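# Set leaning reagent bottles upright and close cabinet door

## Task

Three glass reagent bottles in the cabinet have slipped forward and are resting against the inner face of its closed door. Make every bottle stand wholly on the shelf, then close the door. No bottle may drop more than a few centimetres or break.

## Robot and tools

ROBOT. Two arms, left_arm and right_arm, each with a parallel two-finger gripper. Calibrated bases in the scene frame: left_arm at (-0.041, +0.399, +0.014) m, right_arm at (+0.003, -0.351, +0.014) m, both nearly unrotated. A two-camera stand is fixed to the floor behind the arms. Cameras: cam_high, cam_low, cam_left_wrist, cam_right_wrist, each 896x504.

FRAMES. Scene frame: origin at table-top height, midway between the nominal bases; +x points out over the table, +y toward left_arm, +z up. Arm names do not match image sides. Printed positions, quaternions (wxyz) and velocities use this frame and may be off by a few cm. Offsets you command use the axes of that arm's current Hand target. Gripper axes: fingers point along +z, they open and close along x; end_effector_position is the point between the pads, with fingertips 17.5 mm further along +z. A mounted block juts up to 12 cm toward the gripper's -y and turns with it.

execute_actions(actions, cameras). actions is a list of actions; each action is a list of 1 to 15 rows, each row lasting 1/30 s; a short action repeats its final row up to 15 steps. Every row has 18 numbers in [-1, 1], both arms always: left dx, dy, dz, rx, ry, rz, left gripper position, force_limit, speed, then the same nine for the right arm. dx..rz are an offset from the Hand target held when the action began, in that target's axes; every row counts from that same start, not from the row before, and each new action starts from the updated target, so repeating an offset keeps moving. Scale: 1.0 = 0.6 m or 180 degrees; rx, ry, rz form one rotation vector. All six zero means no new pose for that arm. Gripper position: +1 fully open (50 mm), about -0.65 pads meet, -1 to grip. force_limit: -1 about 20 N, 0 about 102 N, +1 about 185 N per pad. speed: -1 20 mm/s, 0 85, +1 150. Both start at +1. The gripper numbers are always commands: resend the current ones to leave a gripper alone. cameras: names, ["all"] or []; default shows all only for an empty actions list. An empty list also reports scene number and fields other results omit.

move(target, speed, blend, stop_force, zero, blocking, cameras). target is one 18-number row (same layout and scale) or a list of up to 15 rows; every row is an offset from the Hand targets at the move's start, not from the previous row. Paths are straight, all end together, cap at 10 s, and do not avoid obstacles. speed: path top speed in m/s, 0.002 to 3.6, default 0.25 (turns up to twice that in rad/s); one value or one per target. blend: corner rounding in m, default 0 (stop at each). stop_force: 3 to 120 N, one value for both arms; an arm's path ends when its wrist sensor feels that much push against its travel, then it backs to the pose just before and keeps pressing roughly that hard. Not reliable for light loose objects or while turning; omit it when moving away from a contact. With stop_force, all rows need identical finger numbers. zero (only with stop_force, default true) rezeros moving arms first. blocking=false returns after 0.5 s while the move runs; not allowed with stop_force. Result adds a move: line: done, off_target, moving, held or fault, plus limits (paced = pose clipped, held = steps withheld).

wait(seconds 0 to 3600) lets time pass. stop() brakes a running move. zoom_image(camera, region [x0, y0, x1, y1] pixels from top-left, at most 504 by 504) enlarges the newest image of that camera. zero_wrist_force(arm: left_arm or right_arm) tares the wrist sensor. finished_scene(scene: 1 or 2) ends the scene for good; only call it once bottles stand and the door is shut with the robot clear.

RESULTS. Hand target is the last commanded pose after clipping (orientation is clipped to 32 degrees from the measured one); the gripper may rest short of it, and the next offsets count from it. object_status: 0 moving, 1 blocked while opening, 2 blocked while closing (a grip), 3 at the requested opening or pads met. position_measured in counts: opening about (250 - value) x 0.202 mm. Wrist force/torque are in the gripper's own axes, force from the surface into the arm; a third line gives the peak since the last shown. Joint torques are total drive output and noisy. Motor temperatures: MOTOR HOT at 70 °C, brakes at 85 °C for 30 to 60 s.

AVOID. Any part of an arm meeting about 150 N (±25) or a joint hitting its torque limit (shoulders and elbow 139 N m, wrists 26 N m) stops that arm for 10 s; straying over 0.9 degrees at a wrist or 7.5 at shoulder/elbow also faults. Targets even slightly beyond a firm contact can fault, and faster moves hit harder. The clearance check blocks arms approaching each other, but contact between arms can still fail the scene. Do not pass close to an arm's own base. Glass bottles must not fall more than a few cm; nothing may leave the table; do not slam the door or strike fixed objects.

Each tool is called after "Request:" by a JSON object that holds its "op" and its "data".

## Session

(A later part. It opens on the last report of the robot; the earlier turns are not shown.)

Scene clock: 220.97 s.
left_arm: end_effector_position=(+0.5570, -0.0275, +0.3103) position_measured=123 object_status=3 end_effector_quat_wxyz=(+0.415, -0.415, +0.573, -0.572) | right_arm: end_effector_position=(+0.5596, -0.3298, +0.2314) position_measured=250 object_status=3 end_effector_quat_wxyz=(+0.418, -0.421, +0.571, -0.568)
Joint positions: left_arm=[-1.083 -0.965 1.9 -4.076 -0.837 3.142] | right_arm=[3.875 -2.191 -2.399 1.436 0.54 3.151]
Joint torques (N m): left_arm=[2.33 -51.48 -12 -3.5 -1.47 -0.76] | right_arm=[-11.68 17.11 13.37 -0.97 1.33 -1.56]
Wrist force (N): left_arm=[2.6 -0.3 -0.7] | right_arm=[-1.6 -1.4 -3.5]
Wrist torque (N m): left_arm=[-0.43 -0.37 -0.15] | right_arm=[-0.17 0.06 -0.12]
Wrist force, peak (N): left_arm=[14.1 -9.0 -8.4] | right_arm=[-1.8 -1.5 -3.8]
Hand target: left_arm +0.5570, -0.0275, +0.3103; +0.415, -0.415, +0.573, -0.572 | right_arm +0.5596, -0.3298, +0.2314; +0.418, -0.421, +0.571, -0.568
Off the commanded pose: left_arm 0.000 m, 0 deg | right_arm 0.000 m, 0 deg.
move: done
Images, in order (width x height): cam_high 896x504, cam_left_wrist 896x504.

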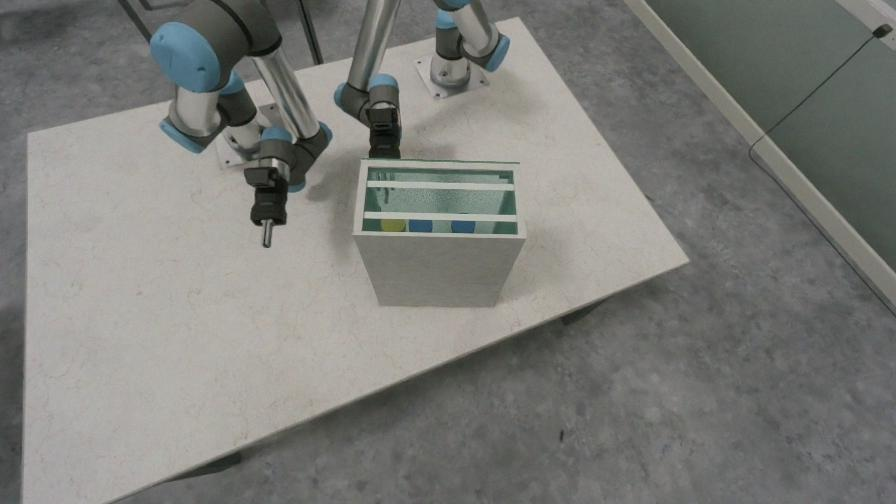

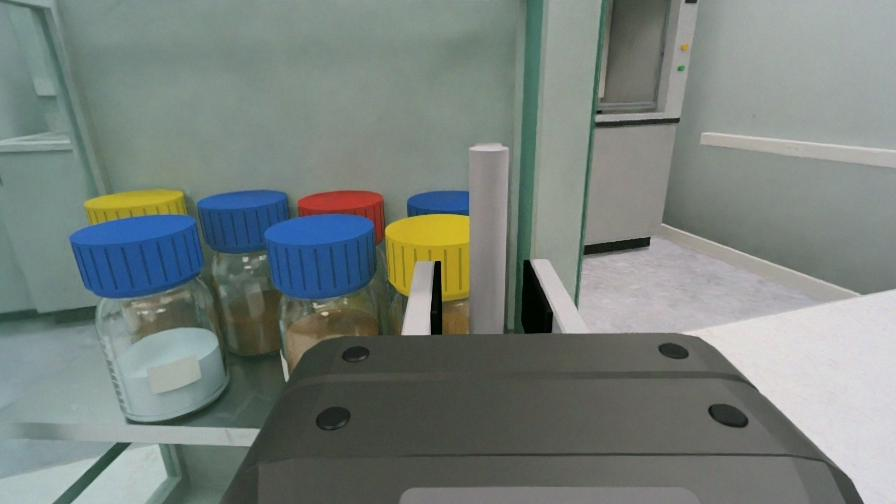

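Request:
{"op": "zoom_image", "data": {"camera": "cam_left_wrist", "region": [60, 300, 320, 450]}}

Scaled by 1.938.

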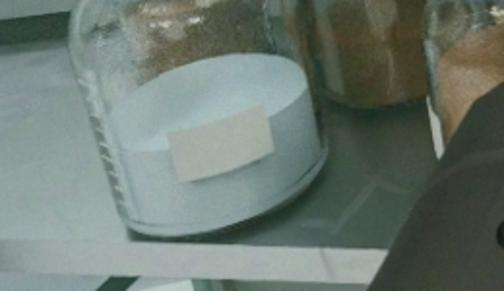

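Request:
{"op": "zoom_image", "data": {"camera": "cam_left_wrist", "region": [100, 370, 240, 450]}}

Scaled by 3.600.

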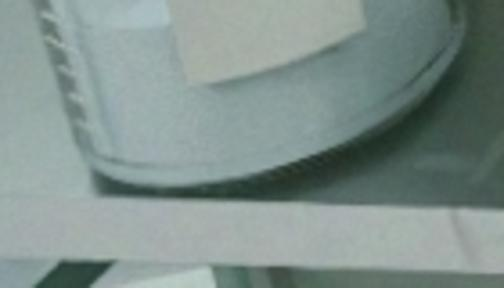

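Request:
{"op": "move", "data": {"target": [0,0,0,0,0,0,0.2,-0.8,-0.5, -0.2548,0.0782,-0.0348,0,-0.4706,0,-1,-1,0], "speed": 0.4, "cameras": ["cam_right_wrist"]}}

Request:
{"op": "zoom_image", "data": {"camera": "cam_right_wrist", "region": [380, 60, 580, 200]}}

Scene clock: 227.60 s.
left_arm: end_effector_position=(+0.5570, -0.0275, +0.3103) position_measured=123 object_status=3 end_effector_quat_wxyz=(+0.415, -0.415, +0.573, -0.572) | right_arm: end_effector_position=(+0.5847, -0.1776, +0.1844) position_measured=250 object_status=3 end_effector_quat_wxyz=(+0.693, -0.694, +0.140, -0.136)
Joint positions: left_arm=[-1.083 -0.965 1.9 -4.076 -0.837 3.142] | right_arm=[3.287 -2.442 -1.897 1.194 2.606 3.144]
Joint torques (N m): left_arm=[2.55 -52.43 -27.69 -3.56 -1.56 -0.67] | right_arm=[-11.38 31.35 20.5 -1.03 1.58 -1.62]
Wrist force (N): left_arm=[2.6 -0.2 -0.8] | right_arm=[-1.5 -1.3 -3.9]
Wrist torque (N m): left_arm=[-0.42 -0.39 -0.15] | right_arm=[-0.16 0.02 -0.16]
Wrist force, peak (N): left_arm=[3.0 -0.6 -0.9] | right_arm=[-1.6 -1.6 -4.1]
Hand target: left_arm +0.5570, -0.0275, +0.3103; +0.415, -0.415, +0.573, -0.572 | right_arm +0.5847, -0.1776, +0.1844; +0.693, -0.694, +0.140, -0.136
Off the commanded pose: left_arm 0.000 m, 0 deg | right_arm 0.000 m, 0 deg.
move: done

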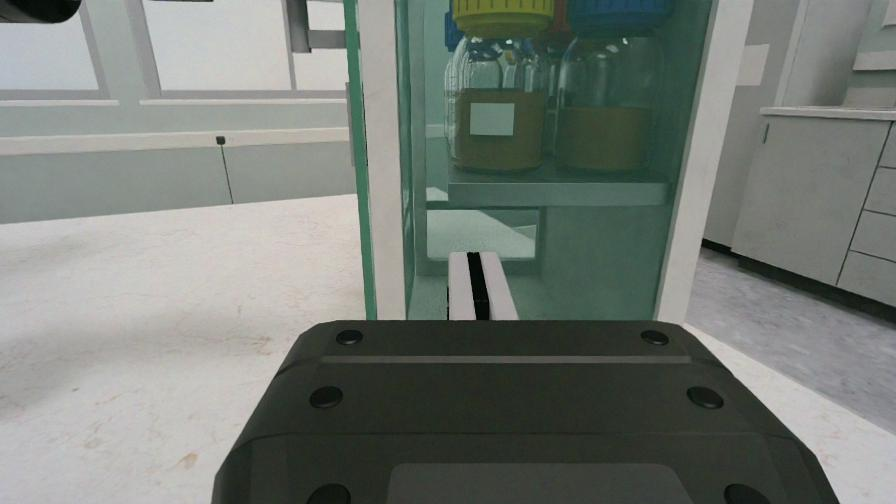

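Scaled by 2.520.

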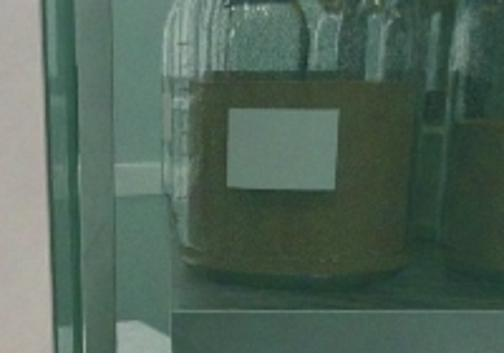

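Request:
{"op": "zoom_image", "data": {"camera": "cam_right_wrist", "region": [400, 0, 520, 200]}}

Request:
{"op": "zoom_image", "data": {"camera": "cam_right_wrist", "region": [430, 130, 500, 200]}}

Scaled by 2.520.

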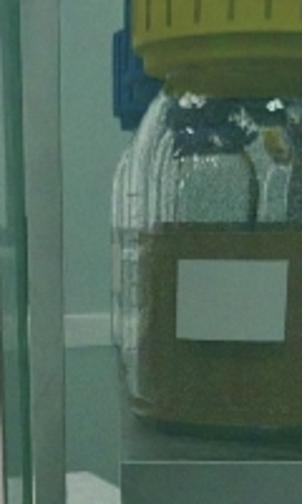

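Scaled by 7.200.

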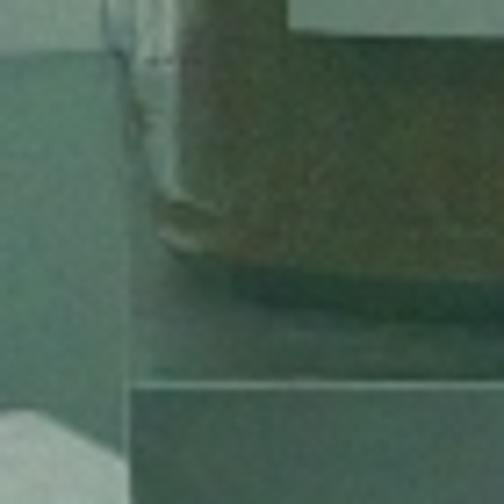

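Request:
{"op": "zoom_image", "data": {"camera": "cam_right_wrist", "region": [432, 100, 464, 150]}}

Request:
{"op": "zoom_image", "data": {"camera": "cam_right_wrist", "region": [432, 140, 464, 190]}}

Scaled by 10.080.

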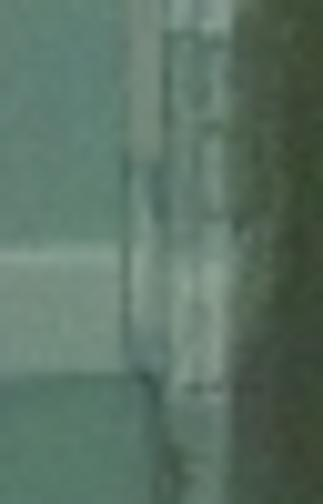

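Scaled by 10.080.

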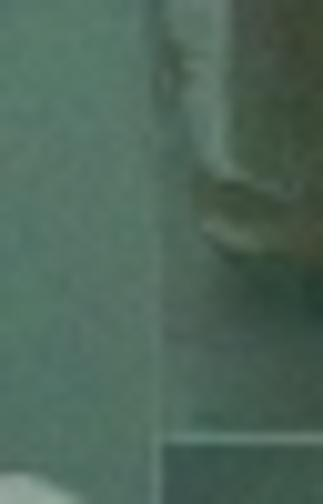

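Request:
{"op": "move", "data": {"target": [0,0,0,0,0,0,-1,-0.8,-0.7, -0.1307,-0.0793,-0.0127,0,0.1667,0,-1,-1,0], "speed": 0.35}}

Scene clock: 236.53 s.
left_arm: end_effector_position=(+0.5570, -0.0276, +0.3103) position_measured=203 object_status=2 end_effector_quat_wxyz=(+0.415, -0.415, +0.573, -0.572) | right_arm: end_effector_position=(+0.5096, -0.1546, +0.2325) position_measured=250 object_status=3 end_effector_quat_wxyz=(+0.633, -0.635, +0.315, -0.311)
Joint positions: left_arm=[-1.083 -0.965 1.9 -4.076 -0.837 3.142] | right_arm=[3.727 -2.181 -2.457 1.492 1.642 3.146]
Joint torques (N m): left_arm=[3.34 -52.75 -17.53 -3.71 3.87 -0.88] | right_arm=[11.93 44.69 -4.6 4.96 -1.25 1.39]
Wrist force (N): left_arm=[11.2 -1.1 -1.1] | right_arm=[-1.4 -1.3 -3.4]
Wrist torque (N m): left_arm=[-0.47 -0.34 -0.14] | right_arm=[-0.17 0.02 -0.27]
Wrist force, peak (N): left_arm=[11.5 -1.4 -1.3] | right_arm=[-2.5 -2.1 -4.0]
Hand target: left_arm +0.5570, -0.0275, +0.3103; +0.415, -0.415, +0.573, -0.572 | right_arm +0.5096, -0.1546, +0.2325; +0.633, -0.635, +0.315, -0.311
Off the commanded pose: left_arm 0.000 m, 0 deg | right_arm 0.000 m, 0 deg.
move: done

Request:
{"op": "move", "data": {"target": [[-0.0213,0,-0.0713,0,0.0389,0,-1,-0.8,-0.7, 0,0,0,0,0,0,-1,-1,0],[-0.0533,0,-0.1388,0,0.0783,0,-1,-0.8,-0.7, 0,0,0,0,0,0,-1,-1,0],[-0.0943,0,-0.2012,0,0.1172,0,-1,-0.8,-0.7, 0,0,0,0,0,0,-1,-1,0],[-0.1437,0,-0.2572,0,0.1567,0,-1,-0.8,-0.7, 0,0,0,0,0,0,-1,-1,0],[-0.2003,0,-0.3057,0,0.1956,0,-1,-0.8,-0.7, 0,0,0,0,0,0,-1,-1,0]], "speed": 0.08, "blend": [0.006,0.006,0.006,0.006,0]}}

Scene clock: 245.23 s.
left_arm: end_effector_position=(+0.4202, +0.1438, +0.3105) position_measured=203 object_status=2 end_effector_quat_wxyz=(+0.222, -0.222, +0.671, -0.671) | right_arm: end_effector_position=(+0.5096, -0.1546, +0.2325) position_measured=250 object_status=3 end_effector_quat_wxyz=(+0.633, -0.635, +0.315, -0.311)
Joint positions: left_arm=[-0.63 -1.233 2.441 -4.35 -1.904 3.142] | right_arm=[3.728 -2.181 -2.457 1.492 1.642 3.146]
Joint torques (N m): left_arm=[3.88 -18.35 -24.44 -2.04 -3.39 2.36] | right_arm=[11.48 44.69 -5.09 4.89 -1.2 1.51]
Wrist force (N): left_arm=[-6.4 7.6 3.1] | right_arm=[-1.5 -1.1 -3.6]
Wrist torque (N m): left_arm=[-0.28 -0.28 -0.15] | right_arm=[-0.13 0.03 -0.27]
Wrist force, peak (N): left_arm=[50.6 3.1 -17.1] | right_arm=[-1.5 -1.4 -4.0]
Hand target: left_arm +0.4202, +0.1438, +0.3104; +0.222, -0.222, +0.671, -0.671 | right_arm +0.5096, -0.1546, +0.2325; +0.633, -0.635, +0.315, -0.311
Off the commanded pose: left_arm 0.000 m, 0 deg | right_arm 0.000 m, 0 deg.
move: done

Request:
{"op": "move", "data": {"target": [0,0,0,0,0,0,-1,-0.8,-0.7, -0.2437,0.0008,0.2738,0,0.1389,0,-1,-1,0], "speed": 0.3, "cameras": ["cam_right_wrist","cam_high"]}}

Request:
{"op": "zoom_image", "data": {"camera": "cam_right_wrist", "region": [150, 40, 650, 340]}}

Scene clock: 247.10 s.
left_arm: end_effector_position=(+0.4202, +0.1438, +0.3104) position_measured=203 object_status=2 end_effector_quat_wxyz=(+0.222, -0.222, +0.671, -0.671) | right_arm: end_effector_position=(+0.5511, +0.0613, +0.2318) position_measured=250 object_status=3 end_effector_quat_wxyz=(+0.550, -0.553, +0.445, -0.441)
Joint positions: left_arm=[-0.63 -1.233 2.441 -4.35 -1.904 3.142] | right_arm=[4.316 -2.304 -1.994 1.145 0.617 3.152]
Joint torques (N m): left_arm=[2.34 -17.94 -22.88 -2.17 -3.63 2.22] | right_arm=[11.7 27.26 19.86 -1.08 -1.17 1.41]
Wrist force (N): left_arm=[-7.0 6.9 3.1] | right_arm=[-1.8 -1.5 -3.5]
Wrist torque (N m): left_arm=[-0.31 -0.28 -0.15] | right_arm=[-0.20 0.11 -0.24]
Wrist force, peak (N): left_arm=[-7.1 7.0 3.3] | right_arm=[0.0 -1.6 -5.1]
Hand target: left_arm +0.4202, +0.1438, +0.3104; +0.222, -0.222, +0.671, -0.671 | right_arm +0.5511, +0.0614, +0.2318; +0.550, -0.553, +0.445, -0.441
Off the commanded pose: left_arm 0.000 m, 0 deg | right_arm 0.000 m, 0 deg.
move: done
Images, in order (width x height): cam_high 896x504, cam_right_wrist 896x504.

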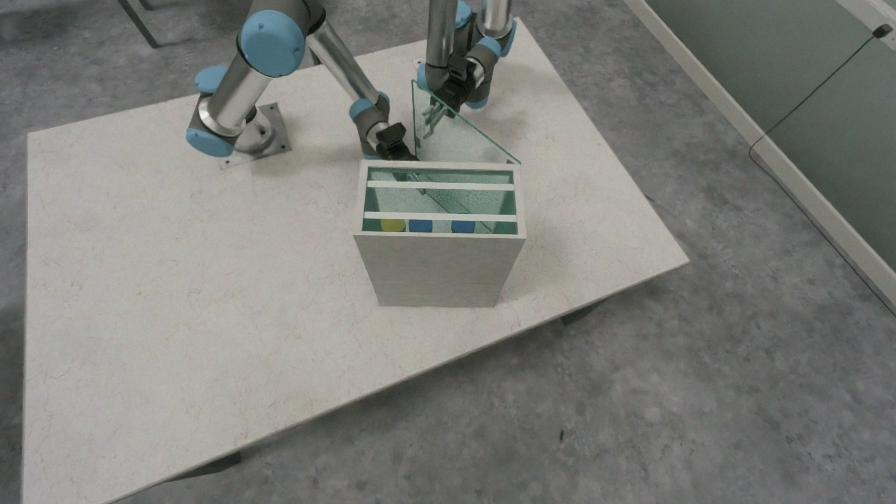

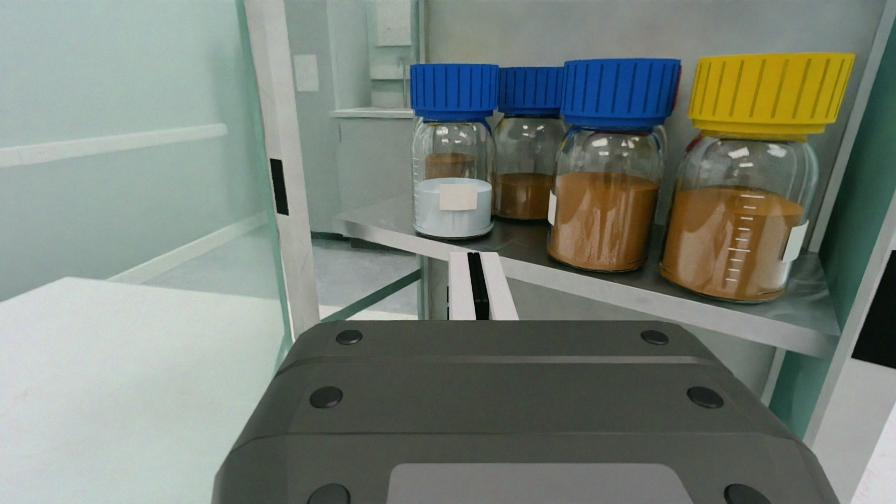

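Scaled by 1.008.

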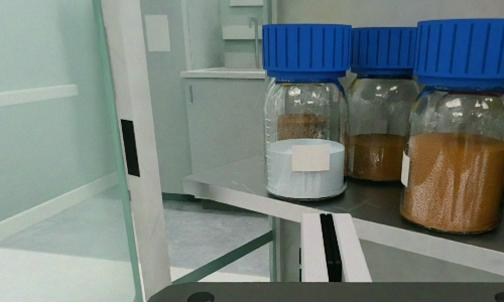

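Request:
{"op": "move", "data": {"target": [[0,0,0,0,0,0,-1,-0.8,-0.7, 0.0813,0,0.1161,0,0,0,-1,-1,0],[0,0,0,0,0,0,-1,-0.8,-0.7, 0.0962,0,0.1374,0,0,0,-1,-1,0],[0,0,0,0,0,0,-1,-0.8,-0.7, 0.0675,0,0.0963,0,0,0,-1,-1,0],[0,0,0,0,0,0,-1,-0.8,-0.7, -0.0553,0,0.1825,0,0,0,-1,-1,0],[0,0,0,0,0,0,-1,-0.8,-0.7, -0.0267,0,0.2235,0,0,0,-1,-1,0]], "speed": [0.15,0.05,0.12,0.15,0.06], "blend": [0.004,0,0.005,0.005,0], "stop_force": 16, "cameras": ["cam_right_wrist"]}}

Scene clock: 250.77 s.
left_arm: end_effector_position=(+0.4205, +0.1441, +0.3105) position_measured=203 object_status=2 end_effector_quat_wxyz=(+0.223, -0.223, +0.671, -0.671) | right_arm: end_effector_position=(+0.6661, +0.1088, +0.2301) position_measured=250 object_status=3 end_effector_quat_wxyz=(+0.549, -0.553, +0.445, -0.442)
Joint positions: left_arm=[-0.63 -1.233 2.441 -4.35 -1.903 3.142] | right_arm=[4.157 -2.449 -1.629 0.926 0.774 3.15]
Joint torques (N m): left_arm=[-26.09 -18.79 -2.15 -2.21 -12.01 1.77] | right_arm=[-1.7 51.02 18.59 1.6 0.32 -0.03]
Wrist force (N): left_arm=[-44.2 -7.9 17.8] | right_arm=[-1.9 -1.3 -3.7]
Wrist torque (N m): left_arm=[-0.61 -0.44 -0.13] | right_arm=[-0.18 0.11 -0.19]
Wrist force, peak (N): left_arm=[-51.3 0.1 -35.7] | right_arm=[-4.7 -0.8 -6.3]
Hand target: left_arm +0.4203, +0.1440, +0.3104; +0.222, -0.222, +0.671, -0.671 | right_arm +0.6661, +0.1088, +0.2301; +0.549, -0.553, +0.445, -0.442 (not the last commanded pose)
Tool commands: left_gripper/position=-1.0 left_gripper/force_limit=-0.8 left_gripper/speed=-0.7 right_gripper/position=-1.0 right_gripper/force_limit=-1.0 right_gripper/speed=+0.003922
Off the commanded pose: left_arm 0.000 m, 0 deg | right_arm 0.013 m, 0 deg.
FORCE FAULT: contact force on the right arm reached its limit, and that arm stopped. The contact can be on any part of that arm, not only on its tool. That arm's remaining commands of this call were not run. That arm is still stopped at the end of this call. That arm stays stopped for about 10 more seconds. Until then a move that you send moves the other arm only, and its call returns only when the move has ended. Once the stop has ended, the next robot result says so. If the stop ends while you think or write, that arm runs what you send next, counted from a new Hand target: where the arm stands when the stop ends. While its stop runs, that arm takes no new command, but its gripper still runs the gripper command that each later call begins with. Until it ends, the stop uses up actions while you think or wait. An arm that is not stopped still takes commands.
move: fault (right_arm), contact (left_arm)

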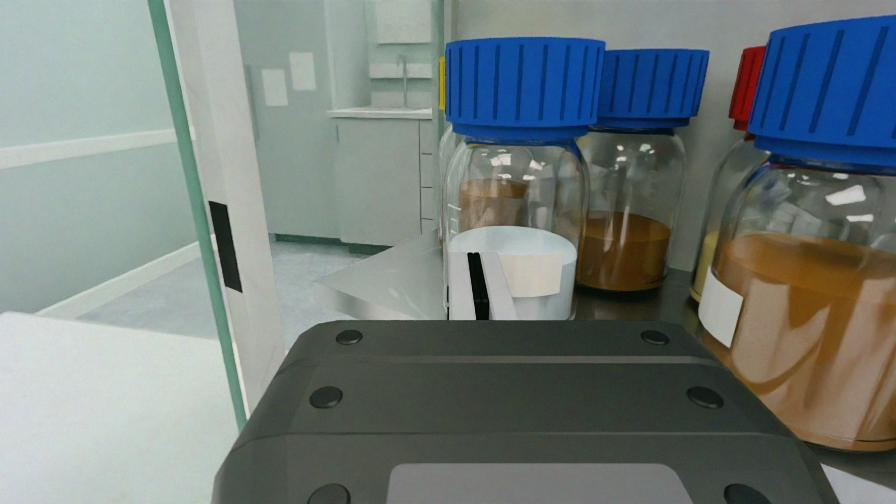

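Request:
{"op": "move", "data": {"target": [[-0.0158,0,-0.0452,0,0.0144,0,-1,-0.8,-0.7, 0,0,0,0,0,0,-1,-1,0],[-0.0365,0,-0.0872,0,0.0256,0,-1,-0.8,-0.7, 0,0,0,0,0,0,-1,-1,0]], "speed": 0.06, "blend": [0.004,0], "cameras": ["cam_high","cam_left_wrist","cam_right_wrist"]}}

Request:
{"op": "zoom_image", "data": {"camera": "cam_high", "region": [330, 40, 550, 200]}}

Scene clock: 253.63 s.
left_arm: end_effector_position=(+0.4100, +0.2011, +0.3105) position_measured=203 object_status=2 end_effector_quat_wxyz=(+0.201, -0.201, +0.678, -0.678) | right_arm: end_effector_position=(+0.6661, +0.1088, +0.2301) position_measured=250 object_status=3 end_effector_quat_wxyz=(+0.549, -0.553, +0.445, -0.442)
Joint positions: left_arm=[-0.413 -1.232 2.44 -4.349 -2.185 3.142] | right_arm=[4.157 -2.449 -1.629 0.926 0.774 3.15]
Joint torques (N m): left_arm=[-4.37 -16.66 -6.6 -2.84 -12.33 2.28] | right_arm=[-1.79 50.8 17.92 1.67 0.28 -0.05]
Wrist force (N): left_arm=[-42.3 -8.1 25.7] | right_arm=[-1.6 -1.3 -3.8]
Wrist torque (N m): left_arm=[-0.62 -0.39 -0.17] | right_arm=[-0.17 0.06 -0.18]
Wrist force, peak (N): left_arm=[-47.2 -8.1 28.0] | right_arm=[-1.9 -1.2 -3.9]
Hand target: left_arm +0.4066, +0.1990, +0.3105; +0.195, -0.195, +0.680, -0.679 | right_arm +0.6661, +0.1088, +0.2301; +0.549, -0.553, +0.445, -0.442
Tool commands: left_gripper/position=-1.0 left_gripper/force_limit=-0.8 left_gripper/speed=-0.7 right_gripper/position=-1.0 right_gripper/force_limit=-1.0 right_gripper/speed=+0.003922
Off the commanded pose: left_arm 0.004 m, 1 deg.
FORCE FAULT, CONTINUED: the right arm was still stopped when this call began, by the force fault that an earlier result reported. Since the last result the stop counts as 2 of the actions that you can send in this scene. That arm ran no command of this call. That arm is still stopped at the end of this call. That arm stays stopped for about 7 more seconds. If the stop ends while you think or write, that arm runs what you send next, counted from a new Hand target: where the arm stands when the stop ends. While its stop runs, that arm takes no new command, but its gripper still runs the gripper command that each later call begins with.
move: off_target (left_arm), not run (right_arm; its earlier fault stop)

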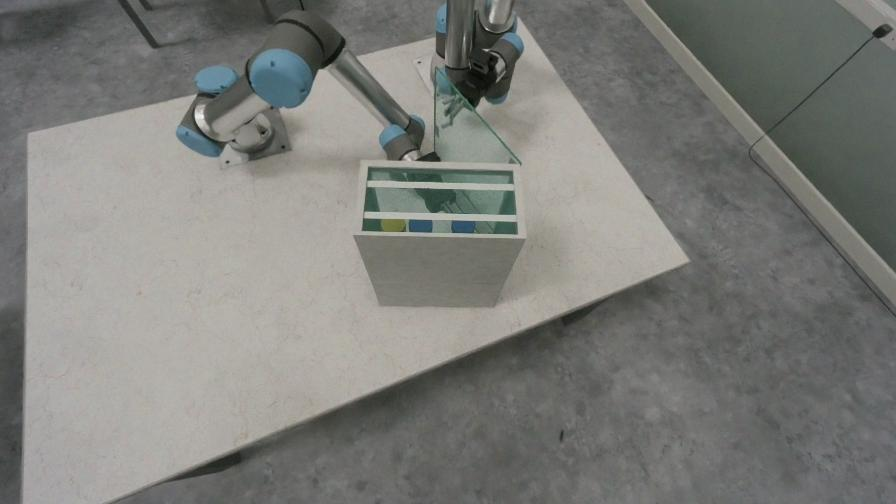

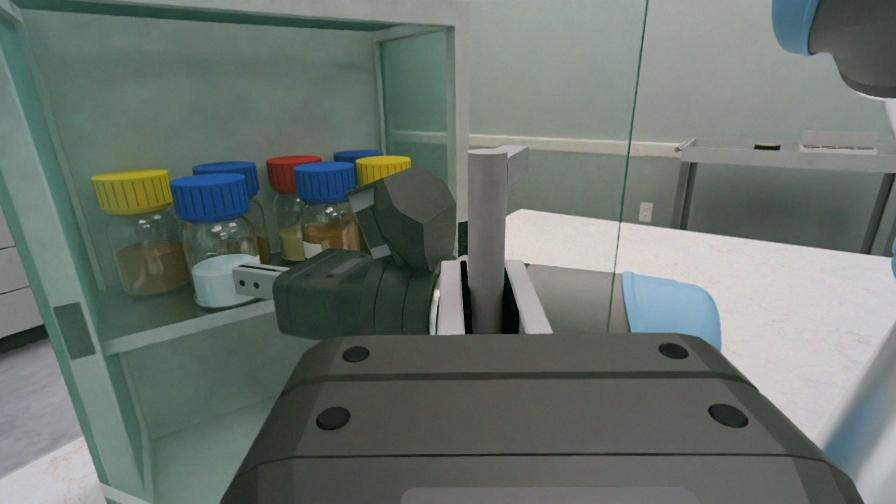

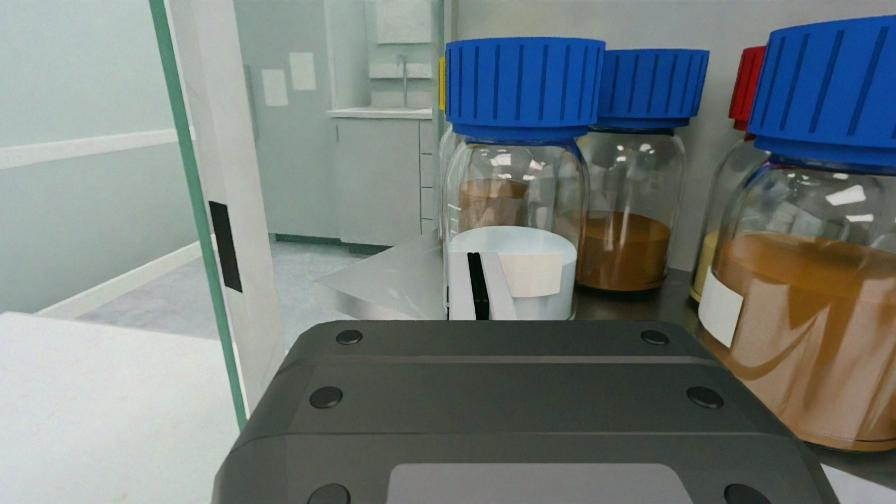

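Scaled by 2.291.

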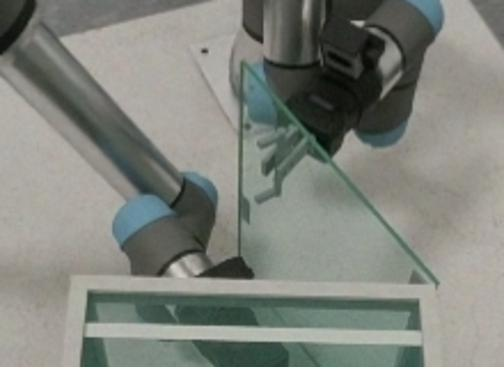

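Request:
{"op": "move", "data": {"target": [-0.0096,0,0,0,0,0,-1,-0.8,-0.7, 0,0,0,0,0,0,-1,-1,0], "speed": 0.04}}

Scene clock: 258.27 s.
left_arm: end_effector_position=(+0.4113, +0.2020, +0.3105) position_measured=203 object_status=2 end_effector_quat_wxyz=(+0.195, -0.195, +0.680, -0.680) | right_arm: end_effector_position=(+0.6661, +0.1088, +0.2301) position_measured=250 object_status=3 end_effector_quat_wxyz=(+0.549, -0.553, +0.445, -0.442)
Joint positions: left_arm=[-0.397 -1.225 2.426 -4.342 -2.218 3.142] | right_arm=[4.157 -2.449 -1.629 0.926 0.774 3.15]
Joint torques (N m): left_arm=[13.2 -8.28 -26.82 4.09 3.24 2.47] | right_arm=[-1.35 51.19 18.18 1.65 0.32 -0.11]
Wrist force (N): left_arm=[20.8 -8.0 -10.5] | right_arm=[-1.8 -1.2 -3.6]
Wrist torque (N m): left_arm=[-0.63 -0.46 -0.21] | right_arm=[-0.16 0.08 -0.19]
Wrist force, peak (N): left_arm=[-45.9 -8.4 27.3] | right_arm=[-2.0 -1.4 -3.9]
Hand target: left_arm +0.4115, +0.2021, +0.3105; +0.195, -0.195, +0.680, -0.679 | right_arm +0.6661, +0.1088, +0.2301; +0.549, -0.553, +0.445, -0.442
Tool commands: left_gripper/position=-1.0 left_gripper/force_limit=-0.8 left_gripper/speed=-0.7 right_gripper/position=-1.0 right_gripper/force_limit=-1.0 right_gripper/speed=+0.003922
Off the commanded pose: left_arm 0.000 m, 0 deg.
FORCE FAULT, CONTINUED: the right arm was still stopped when this call began, by the force fault that an earlier result reported. Since the last result the stop counts as 8 of the actions that you can send in this scene. That arm ran no command of this call. That arm is still stopped at the end of this call. That arm stays stopped for about 2 more seconds. If the stop ends while you think or write, that arm runs what you send next, counted from a new Hand target: where the arm stands when the stop ends. While its stop runs, that arm takes no new command, but its gripper still runs the gripper command that each later call begins with.
move: done (left_arm), not run (right_arm; its earlier fault stop)

Request:
{"op": "wait", "data": {"seconds": 1.0}}

Request:
{"op": "move", "data": {"target": [0,0,0,0,0,0,-1,-0.8,-0.7, 0.0117,0,0.0167,0,0,0,-1,-1,0], "speed": 0.05, "stop_force": 15, "cameras": ["cam_right_wrist","cam_left_wrist"]}}

Scene clock: 259.70 s.
left_arm: end_effector_position=(+0.4115, +0.2021, +0.3105) position_measured=203 object_status=2 end_effector_quat_wxyz=(+0.195, -0.195, +0.680, -0.679) | right_arm: end_effector_position=(+0.6661, +0.1088, +0.2301) position_measured=250 object_status=3 end_effector_quat_wxyz=(+0.549, -0.553, +0.445, -0.442)
Joint positions: left_arm=[-0.397 -1.225 2.425 -4.342 -2.217 3.142] | right_arm=[4.157 -2.449 -1.629 0.926 0.774 3.15]
Joint torques (N m): left_arm=[13.94 -6.37 -28.19 5.36 8.58 2.41] | right_arm=[-1.41 51.35 18.21 1.65 0.38 -0.09]
Wrist force (N): left_arm=[31.1 -8.8 -16.1] | right_arm=[-1.8 -1.5 -3.8]
Wrist torque (N m): left_arm=[-0.66 -0.41 -0.22] | right_arm=[-0.20 0.09 -0.19]
Wrist force, peak (N): left_arm=[31.4 -8.6 -16.6] | right_arm=[-1.9 -1.3 -4.0]
Hand target: left_arm +0.4115, +0.2021, +0.3105; +0.195, -0.195, +0.680, -0.679 | right_arm +0.6661, +0.1088, +0.2301; +0.549, -0.553, +0.445, -0.442
Tool commands: left_gripper/position=-1.0 left_gripper/force_limit=-0.8 left_gripper/speed=-0.7 right_gripper/position=-1.0 right_gripper/force_limit=-1.0 right_gripper/speed=+0.003922
Off the commanded pose: left_arm 0.000 m, 0 deg.
FORCE FAULT, CONTINUED: the right arm was still stopped when this call began, by the force fault that an earlier result reported. Since the last result the stop counts as 3 of the actions that you can send in this scene. That arm is still stopped at the end of this call. That arm stays stopped for about 1 more second. If the stop ends while you think or write, that arm runs what you send next, counted from a new Hand target: where the arm stands when the stop ends. While its stop runs, that arm takes no new command, but its gripper still runs the gripper command that each later call begins with.
wait: 1.00 s; at rest from the start

Scene clock: 260.20 s.
left_arm: end_effector_position=(+0.4115, +0.2021, +0.3105) position_measured=203 object_status=2 end_effector_quat_wxyz=(+0.195, -0.195, +0.680, -0.679) | right_arm: end_effector_position=(+0.6661, +0.1088, +0.2301) position_measured=250 object_status=3 end_effector_quat_wxyz=(+0.549, -0.553, +0.445, -0.442)
Joint positions: left_arm=[-0.397 -1.225 2.425 -4.342 -2.217 3.142] | right_arm=[4.157 -2.449 -1.629 0.926 0.774 3.15]
Joint torques (N m): left_arm=[13.75 -5.86 -28.39 5.32 8.04 2.55] | right_arm=[-1.7 50.94 17.98 1.65 0.37 -0.03]
Wrist force (N): left_arm=[31.3 -8.7 -16.3] | right_arm=[-1.6 -1.4 -3.8]
Wrist torque (N m): left_arm=[-0.66 -0.40 -0.21] | right_arm=[-0.18 0.07 -0.19]
Wrist force, peak (N): left_arm=[31.5 -8.9 -16.1] | right_arm=[-1.9 -1.3 -3.8]
Hand target: left_arm +0.4115, +0.2021, +0.3105; +0.195, -0.195, +0.680, -0.679 | right_arm +0.6661, +0.1088, +0.2301; +0.549, -0.553, +0.445, -0.442 (not the last commanded pose)
Tool commands: left_gripper/position=-1.0 left_gripper/force_limit=-0.8 left_gripper/speed=-0.7 right_gripper/position=-1.0 right_gripper/force_limit=-1.0 right_gripper/speed=+0.003922
Off the commanded pose: left_arm 0.000 m, 0 deg.
FORCE FAULT, CONTINUED: the right arm was still stopped when this call began, by the force fault that an earlier result reported. That arm ran no command of this call. That arm is still stopped at the end of this call. That arm stays stopped for less than 1 more second. If the stop ends while you think or write, that arm runs what you send next, counted from a new Hand target: where the arm stands when the stop ends. While its stop runs, that arm takes no new command, but its gripper still runs the gripper command that each later call begins with.
move: not run (right_arm; its earlier fault stop)
Images, in order (width x height): cam_left_wrist 896x504, cam_right_wrist 896x504.

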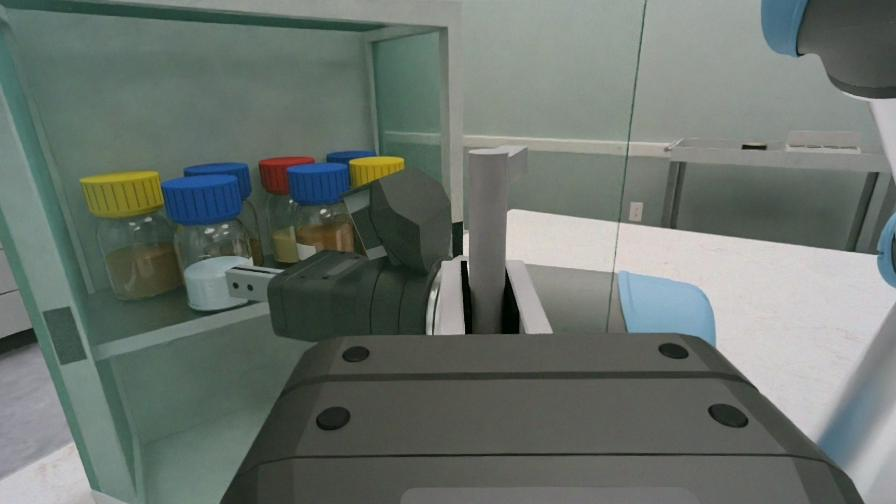

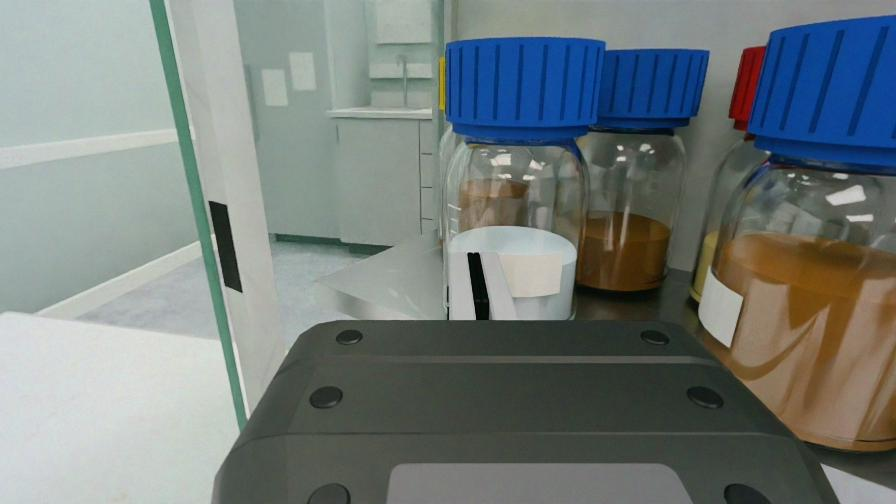

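Request:
{"op": "move", "data": {"target": [-0.0,0,0,0,0,0,-1,-0.8,-0.7, 0.0117,0,0.0167,0,0,0,-1,-1,0], "speed": 0.05, "stop_force": 15, "cameras": ["cam_right_wrist"]}}

Scene clock: 261.00 s.
left_arm: end_effector_position=(+0.4115, +0.2021, +0.3105) position_measured=203 object_status=2 end_effector_quat_wxyz=(+0.195, -0.195, +0.680, -0.679) | right_arm: end_effector_position=(+0.6661, +0.1088, +0.2301) position_measured=250 object_status=3 end_effector_quat_wxyz=(+0.549, -0.553, +0.445, -0.442)
Joint positions: left_arm=[-0.397 -1.225 2.425 -4.342 -2.217 3.142] | right_arm=[4.157 -2.449 -1.629 0.926 0.774 3.15]
Joint torques (N m): left_arm=[14.84 -6.5 -28.39 5.44 7.2 2.37] | right_arm=[-1.56 51.37 17.88 1.59 0.39 -0.09]
Wrist force (N): left_arm=[31.4 -8.8 -16.7] | right_arm=[-1.6 -1.3 -3.7]
Wrist torque (N m): left_arm=[-0.68 -0.41 -0.21] | right_arm=[-0.17 0.06 -0.18]
Wrist force, peak (N): left_arm=[31.5 -8.9 -16.7] | right_arm=[-1.9 -1.3 -3.9]
Hand target: left_arm +0.4115, +0.2021, +0.3105; +0.195, -0.195, +0.680, -0.679 | right_arm +0.6661, +0.1088, +0.2301; +0.549, -0.553, +0.445, -0.442 (not the last commanded pose)
Tool commands: left_gripper/position=-1.0 left_gripper/force_limit=-0.8 left_gripper/speed=-0.7 right_gripper/position=-1.0 right_gripper/force_limit=-1.0 right_gripper/speed=+0.003922
Off the commanded pose: left_arm 0.000 m, 0 deg.
FORCE FAULT, CONTINUED: the right arm's stop, for the force fault that an earlier result reported, is over. That arm was still stopped when this call began, so it ran no command of this call. During its stop the right arm's controller moved it back a little. That arm's target is now where it stood when the stop ended, not its last command. That arm accepts commands again.
move: not run (right_arm; its earlier fault stop)

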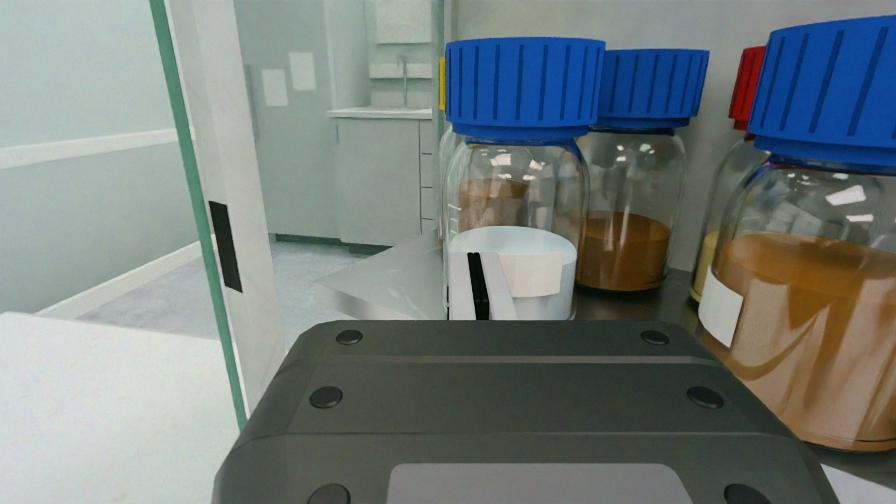

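Request:
{"op": "move", "data": {"target": [0.0013,0,0,0,0,0,-1,-0.8,-0.7, 0.0117,0,0.0167,0,0,0,-1,-1,0], "speed": 0.05, "cameras": ["cam_right_wrist"]}}

Scene clock: 261.87 s.
left_arm: end_effector_position=(+0.4109, +0.2017, +0.3104) position_measured=203 object_status=2 end_effector_quat_wxyz=(+0.195, -0.195, +0.680, -0.679) | right_arm: end_effector_position=(+0.6772, +0.1042, +0.2300) position_measured=250 object_status=3 end_effector_quat_wxyz=(+0.549, -0.553, +0.445, -0.442)
Joint positions: left_arm=[-0.399 -1.226 2.427 -4.342 -2.215 3.142] | right_arm=[4.136 -2.456 -1.612 0.916 0.795 3.149]
Joint torques (N m): left_arm=[-6.65 -34.13 4.22 -2.67 1.58 2.37] | right_arm=[-12.41 39.41 26.28 -0.6 1.74 -1.59]
Wrist force (N): left_arm=[4.0 -11.5 -1.4] | right_arm=[-2.0 -1.6 -4.1]
Wrist torque (N m): left_arm=[-0.74 -0.43 -0.19] | right_arm=[-0.16 0.10 -0.16]
Wrist force, peak (N): left_arm=[32.1 -9.7 -16.9] | right_arm=[-1.8 -1.6 -4.4]
Hand target: left_arm +0.4108, +0.2017, +0.3105; +0.195, -0.195, +0.680, -0.679 | right_arm +0.6773, +0.1041, +0.2300; +0.549, -0.553, +0.445, -0.442
Off the commanded pose: left_arm 0.000 m, 0 deg | right_arm 0.000 m, 0 deg.
move: done

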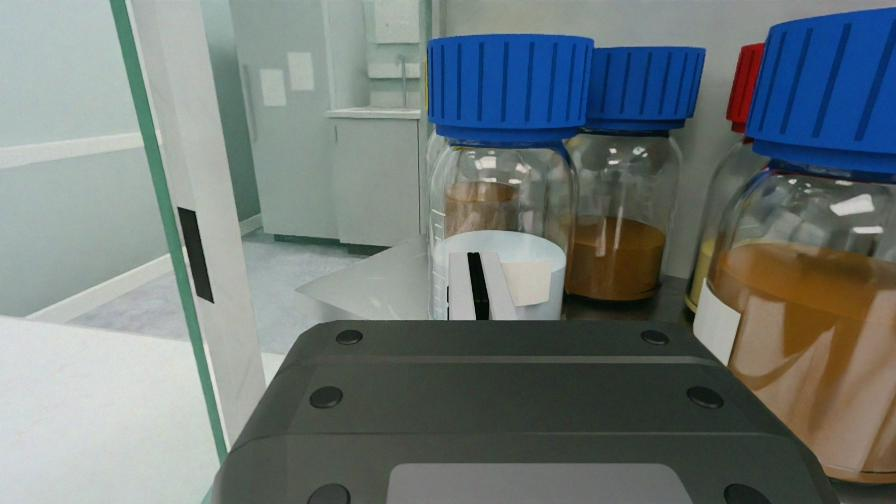

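Request:
{"op": "move", "data": {"target": [0,0,0,0,0,0,-1,-0.8,-0.7, 0.0235,0,-0.2207,0,0,0,-1,-1,0], "speed": 0.25, "cameras": ["cam_right_wrist","cam_left_wrist"]}}

Request:
{"op": "zoom_image", "data": {"camera": "cam_right_wrist", "region": [380, 150, 850, 350]}}

Request:
{"op": "zoom_image", "data": {"camera": "cam_left_wrist", "region": [60, 140, 460, 380]}}

Scene clock: 263.80 s.
left_arm: end_effector_position=(+0.4108, +0.2017, +0.3105) position_measured=203 object_status=2 end_effector_quat_wxyz=(+0.195, -0.195, +0.680, -0.679) | right_arm: end_effector_position=(+0.5511, +0.0621, +0.2310) position_measured=250 object_status=3 end_effector_quat_wxyz=(+0.549, -0.553, +0.445, -0.442)
Joint positions: left_arm=[-0.399 -1.226 2.427 -4.343 -2.215 3.142] | right_arm=[4.317 -2.306 -1.991 1.143 0.613 3.153]
Joint torques (N m): left_arm=[-7.29 -34.82 4.69 -3.09 -1.2 1.29] | right_arm=[12.17 58.63 2.51 3.93 -0.89 1.44]
Wrist force (N): left_arm=[2.0 -10.9 -0.2] | right_arm=[-1.6 -1.2 -3.7]
Wrist torque (N m): left_arm=[-0.73 -0.49 -0.19] | right_arm=[-0.15 0.08 -0.24]
Wrist force, peak (N): left_arm=[3.3 -11.3 -1.2] | right_arm=[-1.5 -1.4 -5.1]
Hand target: left_arm +0.4108, +0.2017, +0.3105; +0.195, -0.195, +0.680, -0.679 | right_arm +0.5510, +0.0621, +0.2310; +0.549, -0.553, +0.445, -0.442
Off the commanded pose: left_arm 0.000 m, 0 deg | right_arm 0.000 m, 0 deg.
move: done
Images, in order (width x height): cam_left_wrist 896x504, cam_right_wrist 896x504.

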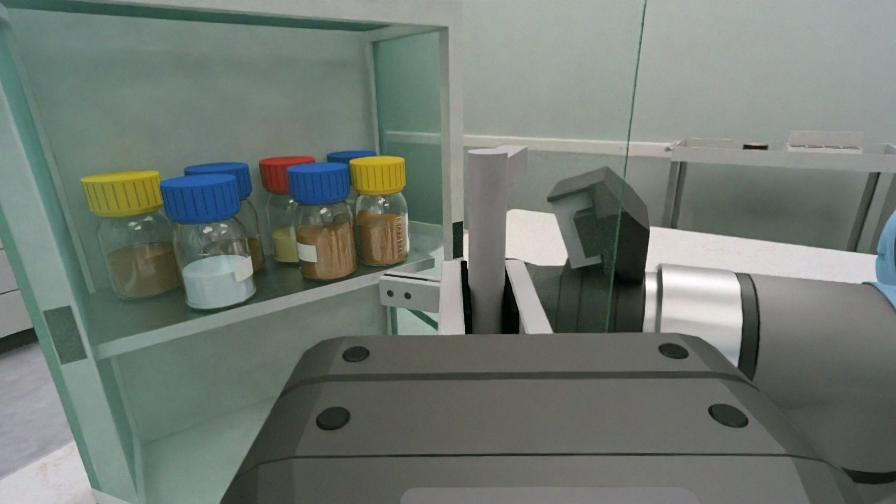

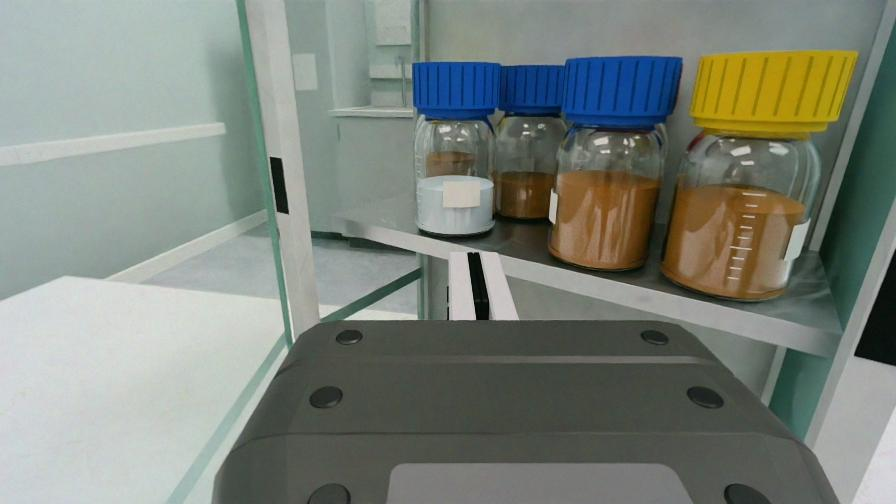

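Scaled by 1.072.

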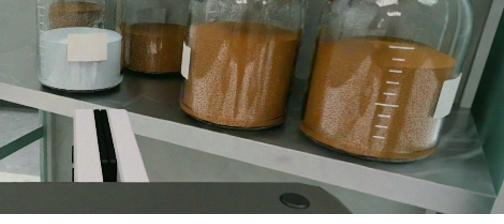

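Scaled by 1.260.

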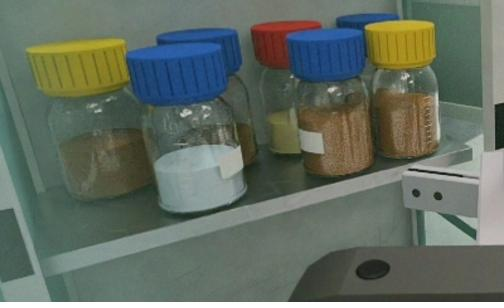

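Request:
{"op": "move", "data": {"target": [[0.0213,0,0.0442,0,-0.0128,0,-1,-0.8,-0.7, 0.3372,-0.0025,-0.1468,0,-0.1389,0,-1,-1,0],[0.0382,0,0.0902,0,-0.0256,0,-1,-0.8,-0.7, 0.4020,0.0777,-0.0332,0,-0.3056,0,-1,-1,0],[0.0477,0,0.1375,0,-0.0461,0,-1,-0.8,-0.7, 0.4020,0.0777,-0.0332,0,-0.3056,0,-1,-1,0],[0.0533,0,0.1843,0,-0.0667,0,-1,-0.8,-0.7, 0.4020,0.0777,-0.0332,0,-0.3056,0,-1,-1,0],[0.0545,0,0.2370,0,-0.0850,0,-1,-0.8,-0.7, 0.4020,0.0777,-0.0332,0,-0.3056,0,-1,-1,0],[0.0503,0,0.2885,0,-0.1028,0,-1,-0.8,-0.7, 0.4020,0.0777,-0.0332,0,-0.3056,0,-1,-1,0],[0.0410,0,0.3433,0,-0.1389,0,-1,-0.8,-0.7, 0.4020,0.0777,-0.0332,0,-0.3056,0,-1,-1,0],[0.0297,0,0.3798,0,-0.1639,0,-1,-0.8,-0.7, 0.4020,0.0777,-0.0332,0,-0.3056,0,-1,-1,0],[0.0183,0,0.4068,0,-0.1944,0,-1,-0.8,-0.7, 0.4020,0.0777,-0.0332,0,-0.3056,0,-1,-1,0],[0.0080,0,0.4313,0,-0.2111,0,-1,-0.8,-0.7, 0.4020,0.0777,-0.0332,0,-0.3056,0,-1,-1,0],[-0.0002,0,0.4482,0,-0.2222,0,-1,-0.8,-0.7, 0.4020,0.0777,-0.0332,0,-0.3056,0,-1,-1,0]], "speed": [0.25,0.25,0.08,0.08,0.08,0.08,0.08,0.08,0.08,0.05,0.04], "blend": [0.004,0.004,0.004,0.004,0.004,0.004,0.004,0.004,0.004,0.002,0], "cameras": ["cam_right_wrist"]}}

Scene clock: 272.23 s.
left_arm: end_effector_position=(+0.5536, -0.0261, +0.3103) position_measured=203 object_status=2 end_effector_quat_wxyz=(+0.416, -0.416, +0.572, -0.572) | right_arm: end_effector_position=(+0.5826, -0.1779, +0.1843) position_measured=250 object_status=3 end_effector_quat_wxyz=(+0.693, -0.694, +0.141, -0.137)
Joint positions: left_arm=[-1.089 -0.97 1.909 -4.08 -0.827 3.142] | right_arm=[3.287 -2.438 -1.906 1.196 2.603 3.142]
Joint torques (N m): left_arm=[-15.29 -23.2 -25.73 3.14 -0.76 -2.41] | right_arm=[-11.37 32.16 19.68 -1.19 1.4 0.98]
Wrist force (N): left_arm=[-8.2 -10.3 3.7] | right_arm=[-1.5 -1.3 -4.1]
Wrist torque (N m): left_arm=[-0.64 -0.28 -0.10] | right_arm=[-0.17 0.02 -0.11]
Wrist force, peak (N): left_arm=[-43.5 -5.4 16.5] | right_arm=[-0.7 -2.0 -5.4]
Hand target: left_arm +0.5536, -0.0262, +0.3103; +0.416, -0.416, +0.572, -0.572 | right_arm +0.5826, -0.1779, +0.1843; +0.693, -0.694, +0.141, -0.137
Off the commanded pose: left_arm 0.000 m, 0 deg | right_arm 0.000 m, 0 deg.
move: done

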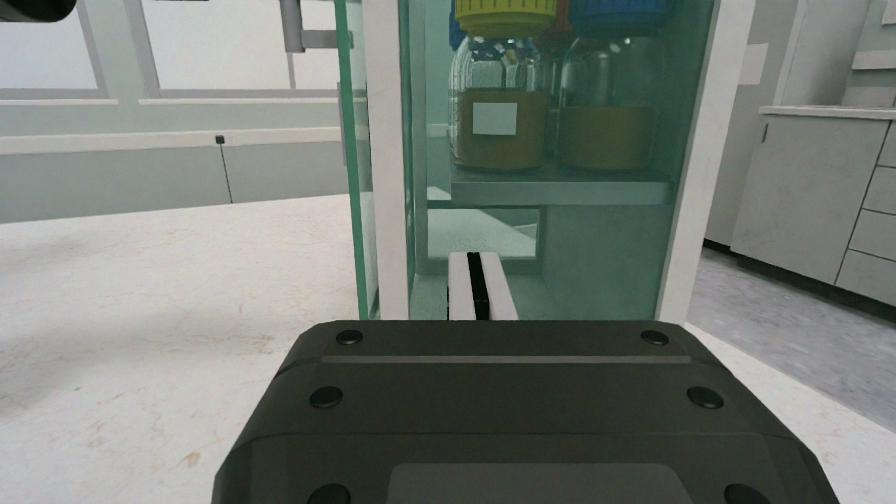

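Request:
{"op": "move", "data": {"target": [0.001,0,0.02,0,0,0,-1,-0.8,-0.7, 0,0,0,0,0,0,-1,-1,0], "speed": 0.02, "stop_force": 14, "cameras": ["cam_right_wrist"]}}

Request:
{"op": "zoom_image", "data": {"camera": "cam_right_wrist", "region": [432, 100, 464, 150]}}

Request:
{"op": "zoom_image", "data": {"camera": "cam_right_wrist", "region": [320, 0, 560, 240]}}

Scene clock: 274.00 s.
left_arm: end_effector_position=(+0.5586, -0.0282, +0.3103) position_measured=203 object_status=2 end_effector_quat_wxyz=(+0.416, -0.416, +0.572, -0.572) | right_arm: end_effector_position=(+0.5826, -0.1779, +0.1843) position_measured=250 object_status=3 end_effector_quat_wxyz=(+0.693, -0.694, +0.141, -0.137)
Joint positions: left_arm=[-1.082 -0.962 1.894 -4.073 -0.834 3.142] | right_arm=[3.287 -2.438 -1.906 1.196 2.603 3.142]
Joint torques (N m): left_arm=[0.03 -47.29 0.27 -2.42 3.16 -2.05] | right_arm=[-11.67 32.45 19.49 -0.94 1.3 0.9]
Wrist force (N): left_arm=[9.1 -13.5 -9.4] | right_arm=[-1.7 -1.2 -3.8]
Wrist torque (N m): left_arm=[-0.81 -0.40 -0.11] | right_arm=[-0.14 0.05 -0.12]
Wrist force, peak (N): left_arm=[9.6 -13.3 -23.5] | right_arm=[-1.7 -1.2 -4.0]
Hand target: left_arm +0.5586, -0.0282, +0.3103; +0.416, -0.416, +0.572, -0.572 (not the last commanded pose) | right_arm +0.5826, -0.1779, +0.1843; +0.693, -0.694, +0.141, -0.137
Off the commanded pose: left_arm 0.007 m, 0 deg | right_arm 0.000 m, 0 deg.
move: contact (left_arm)

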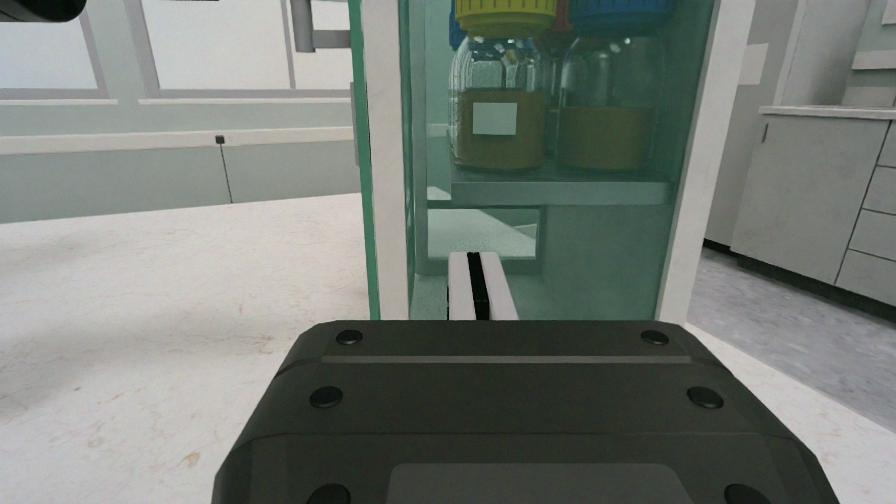

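Scaled by 10.080.

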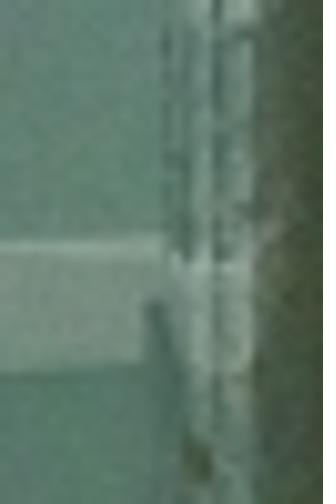

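Scaled by 2.100.

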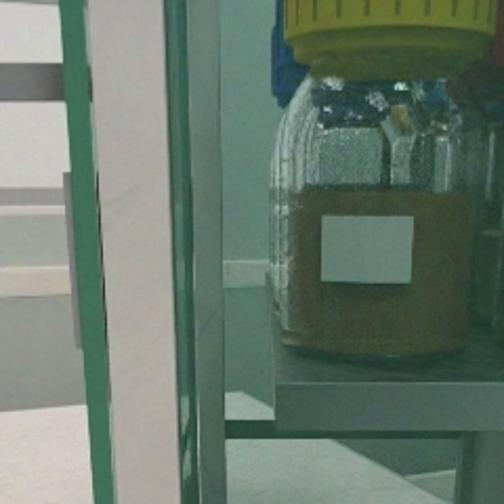

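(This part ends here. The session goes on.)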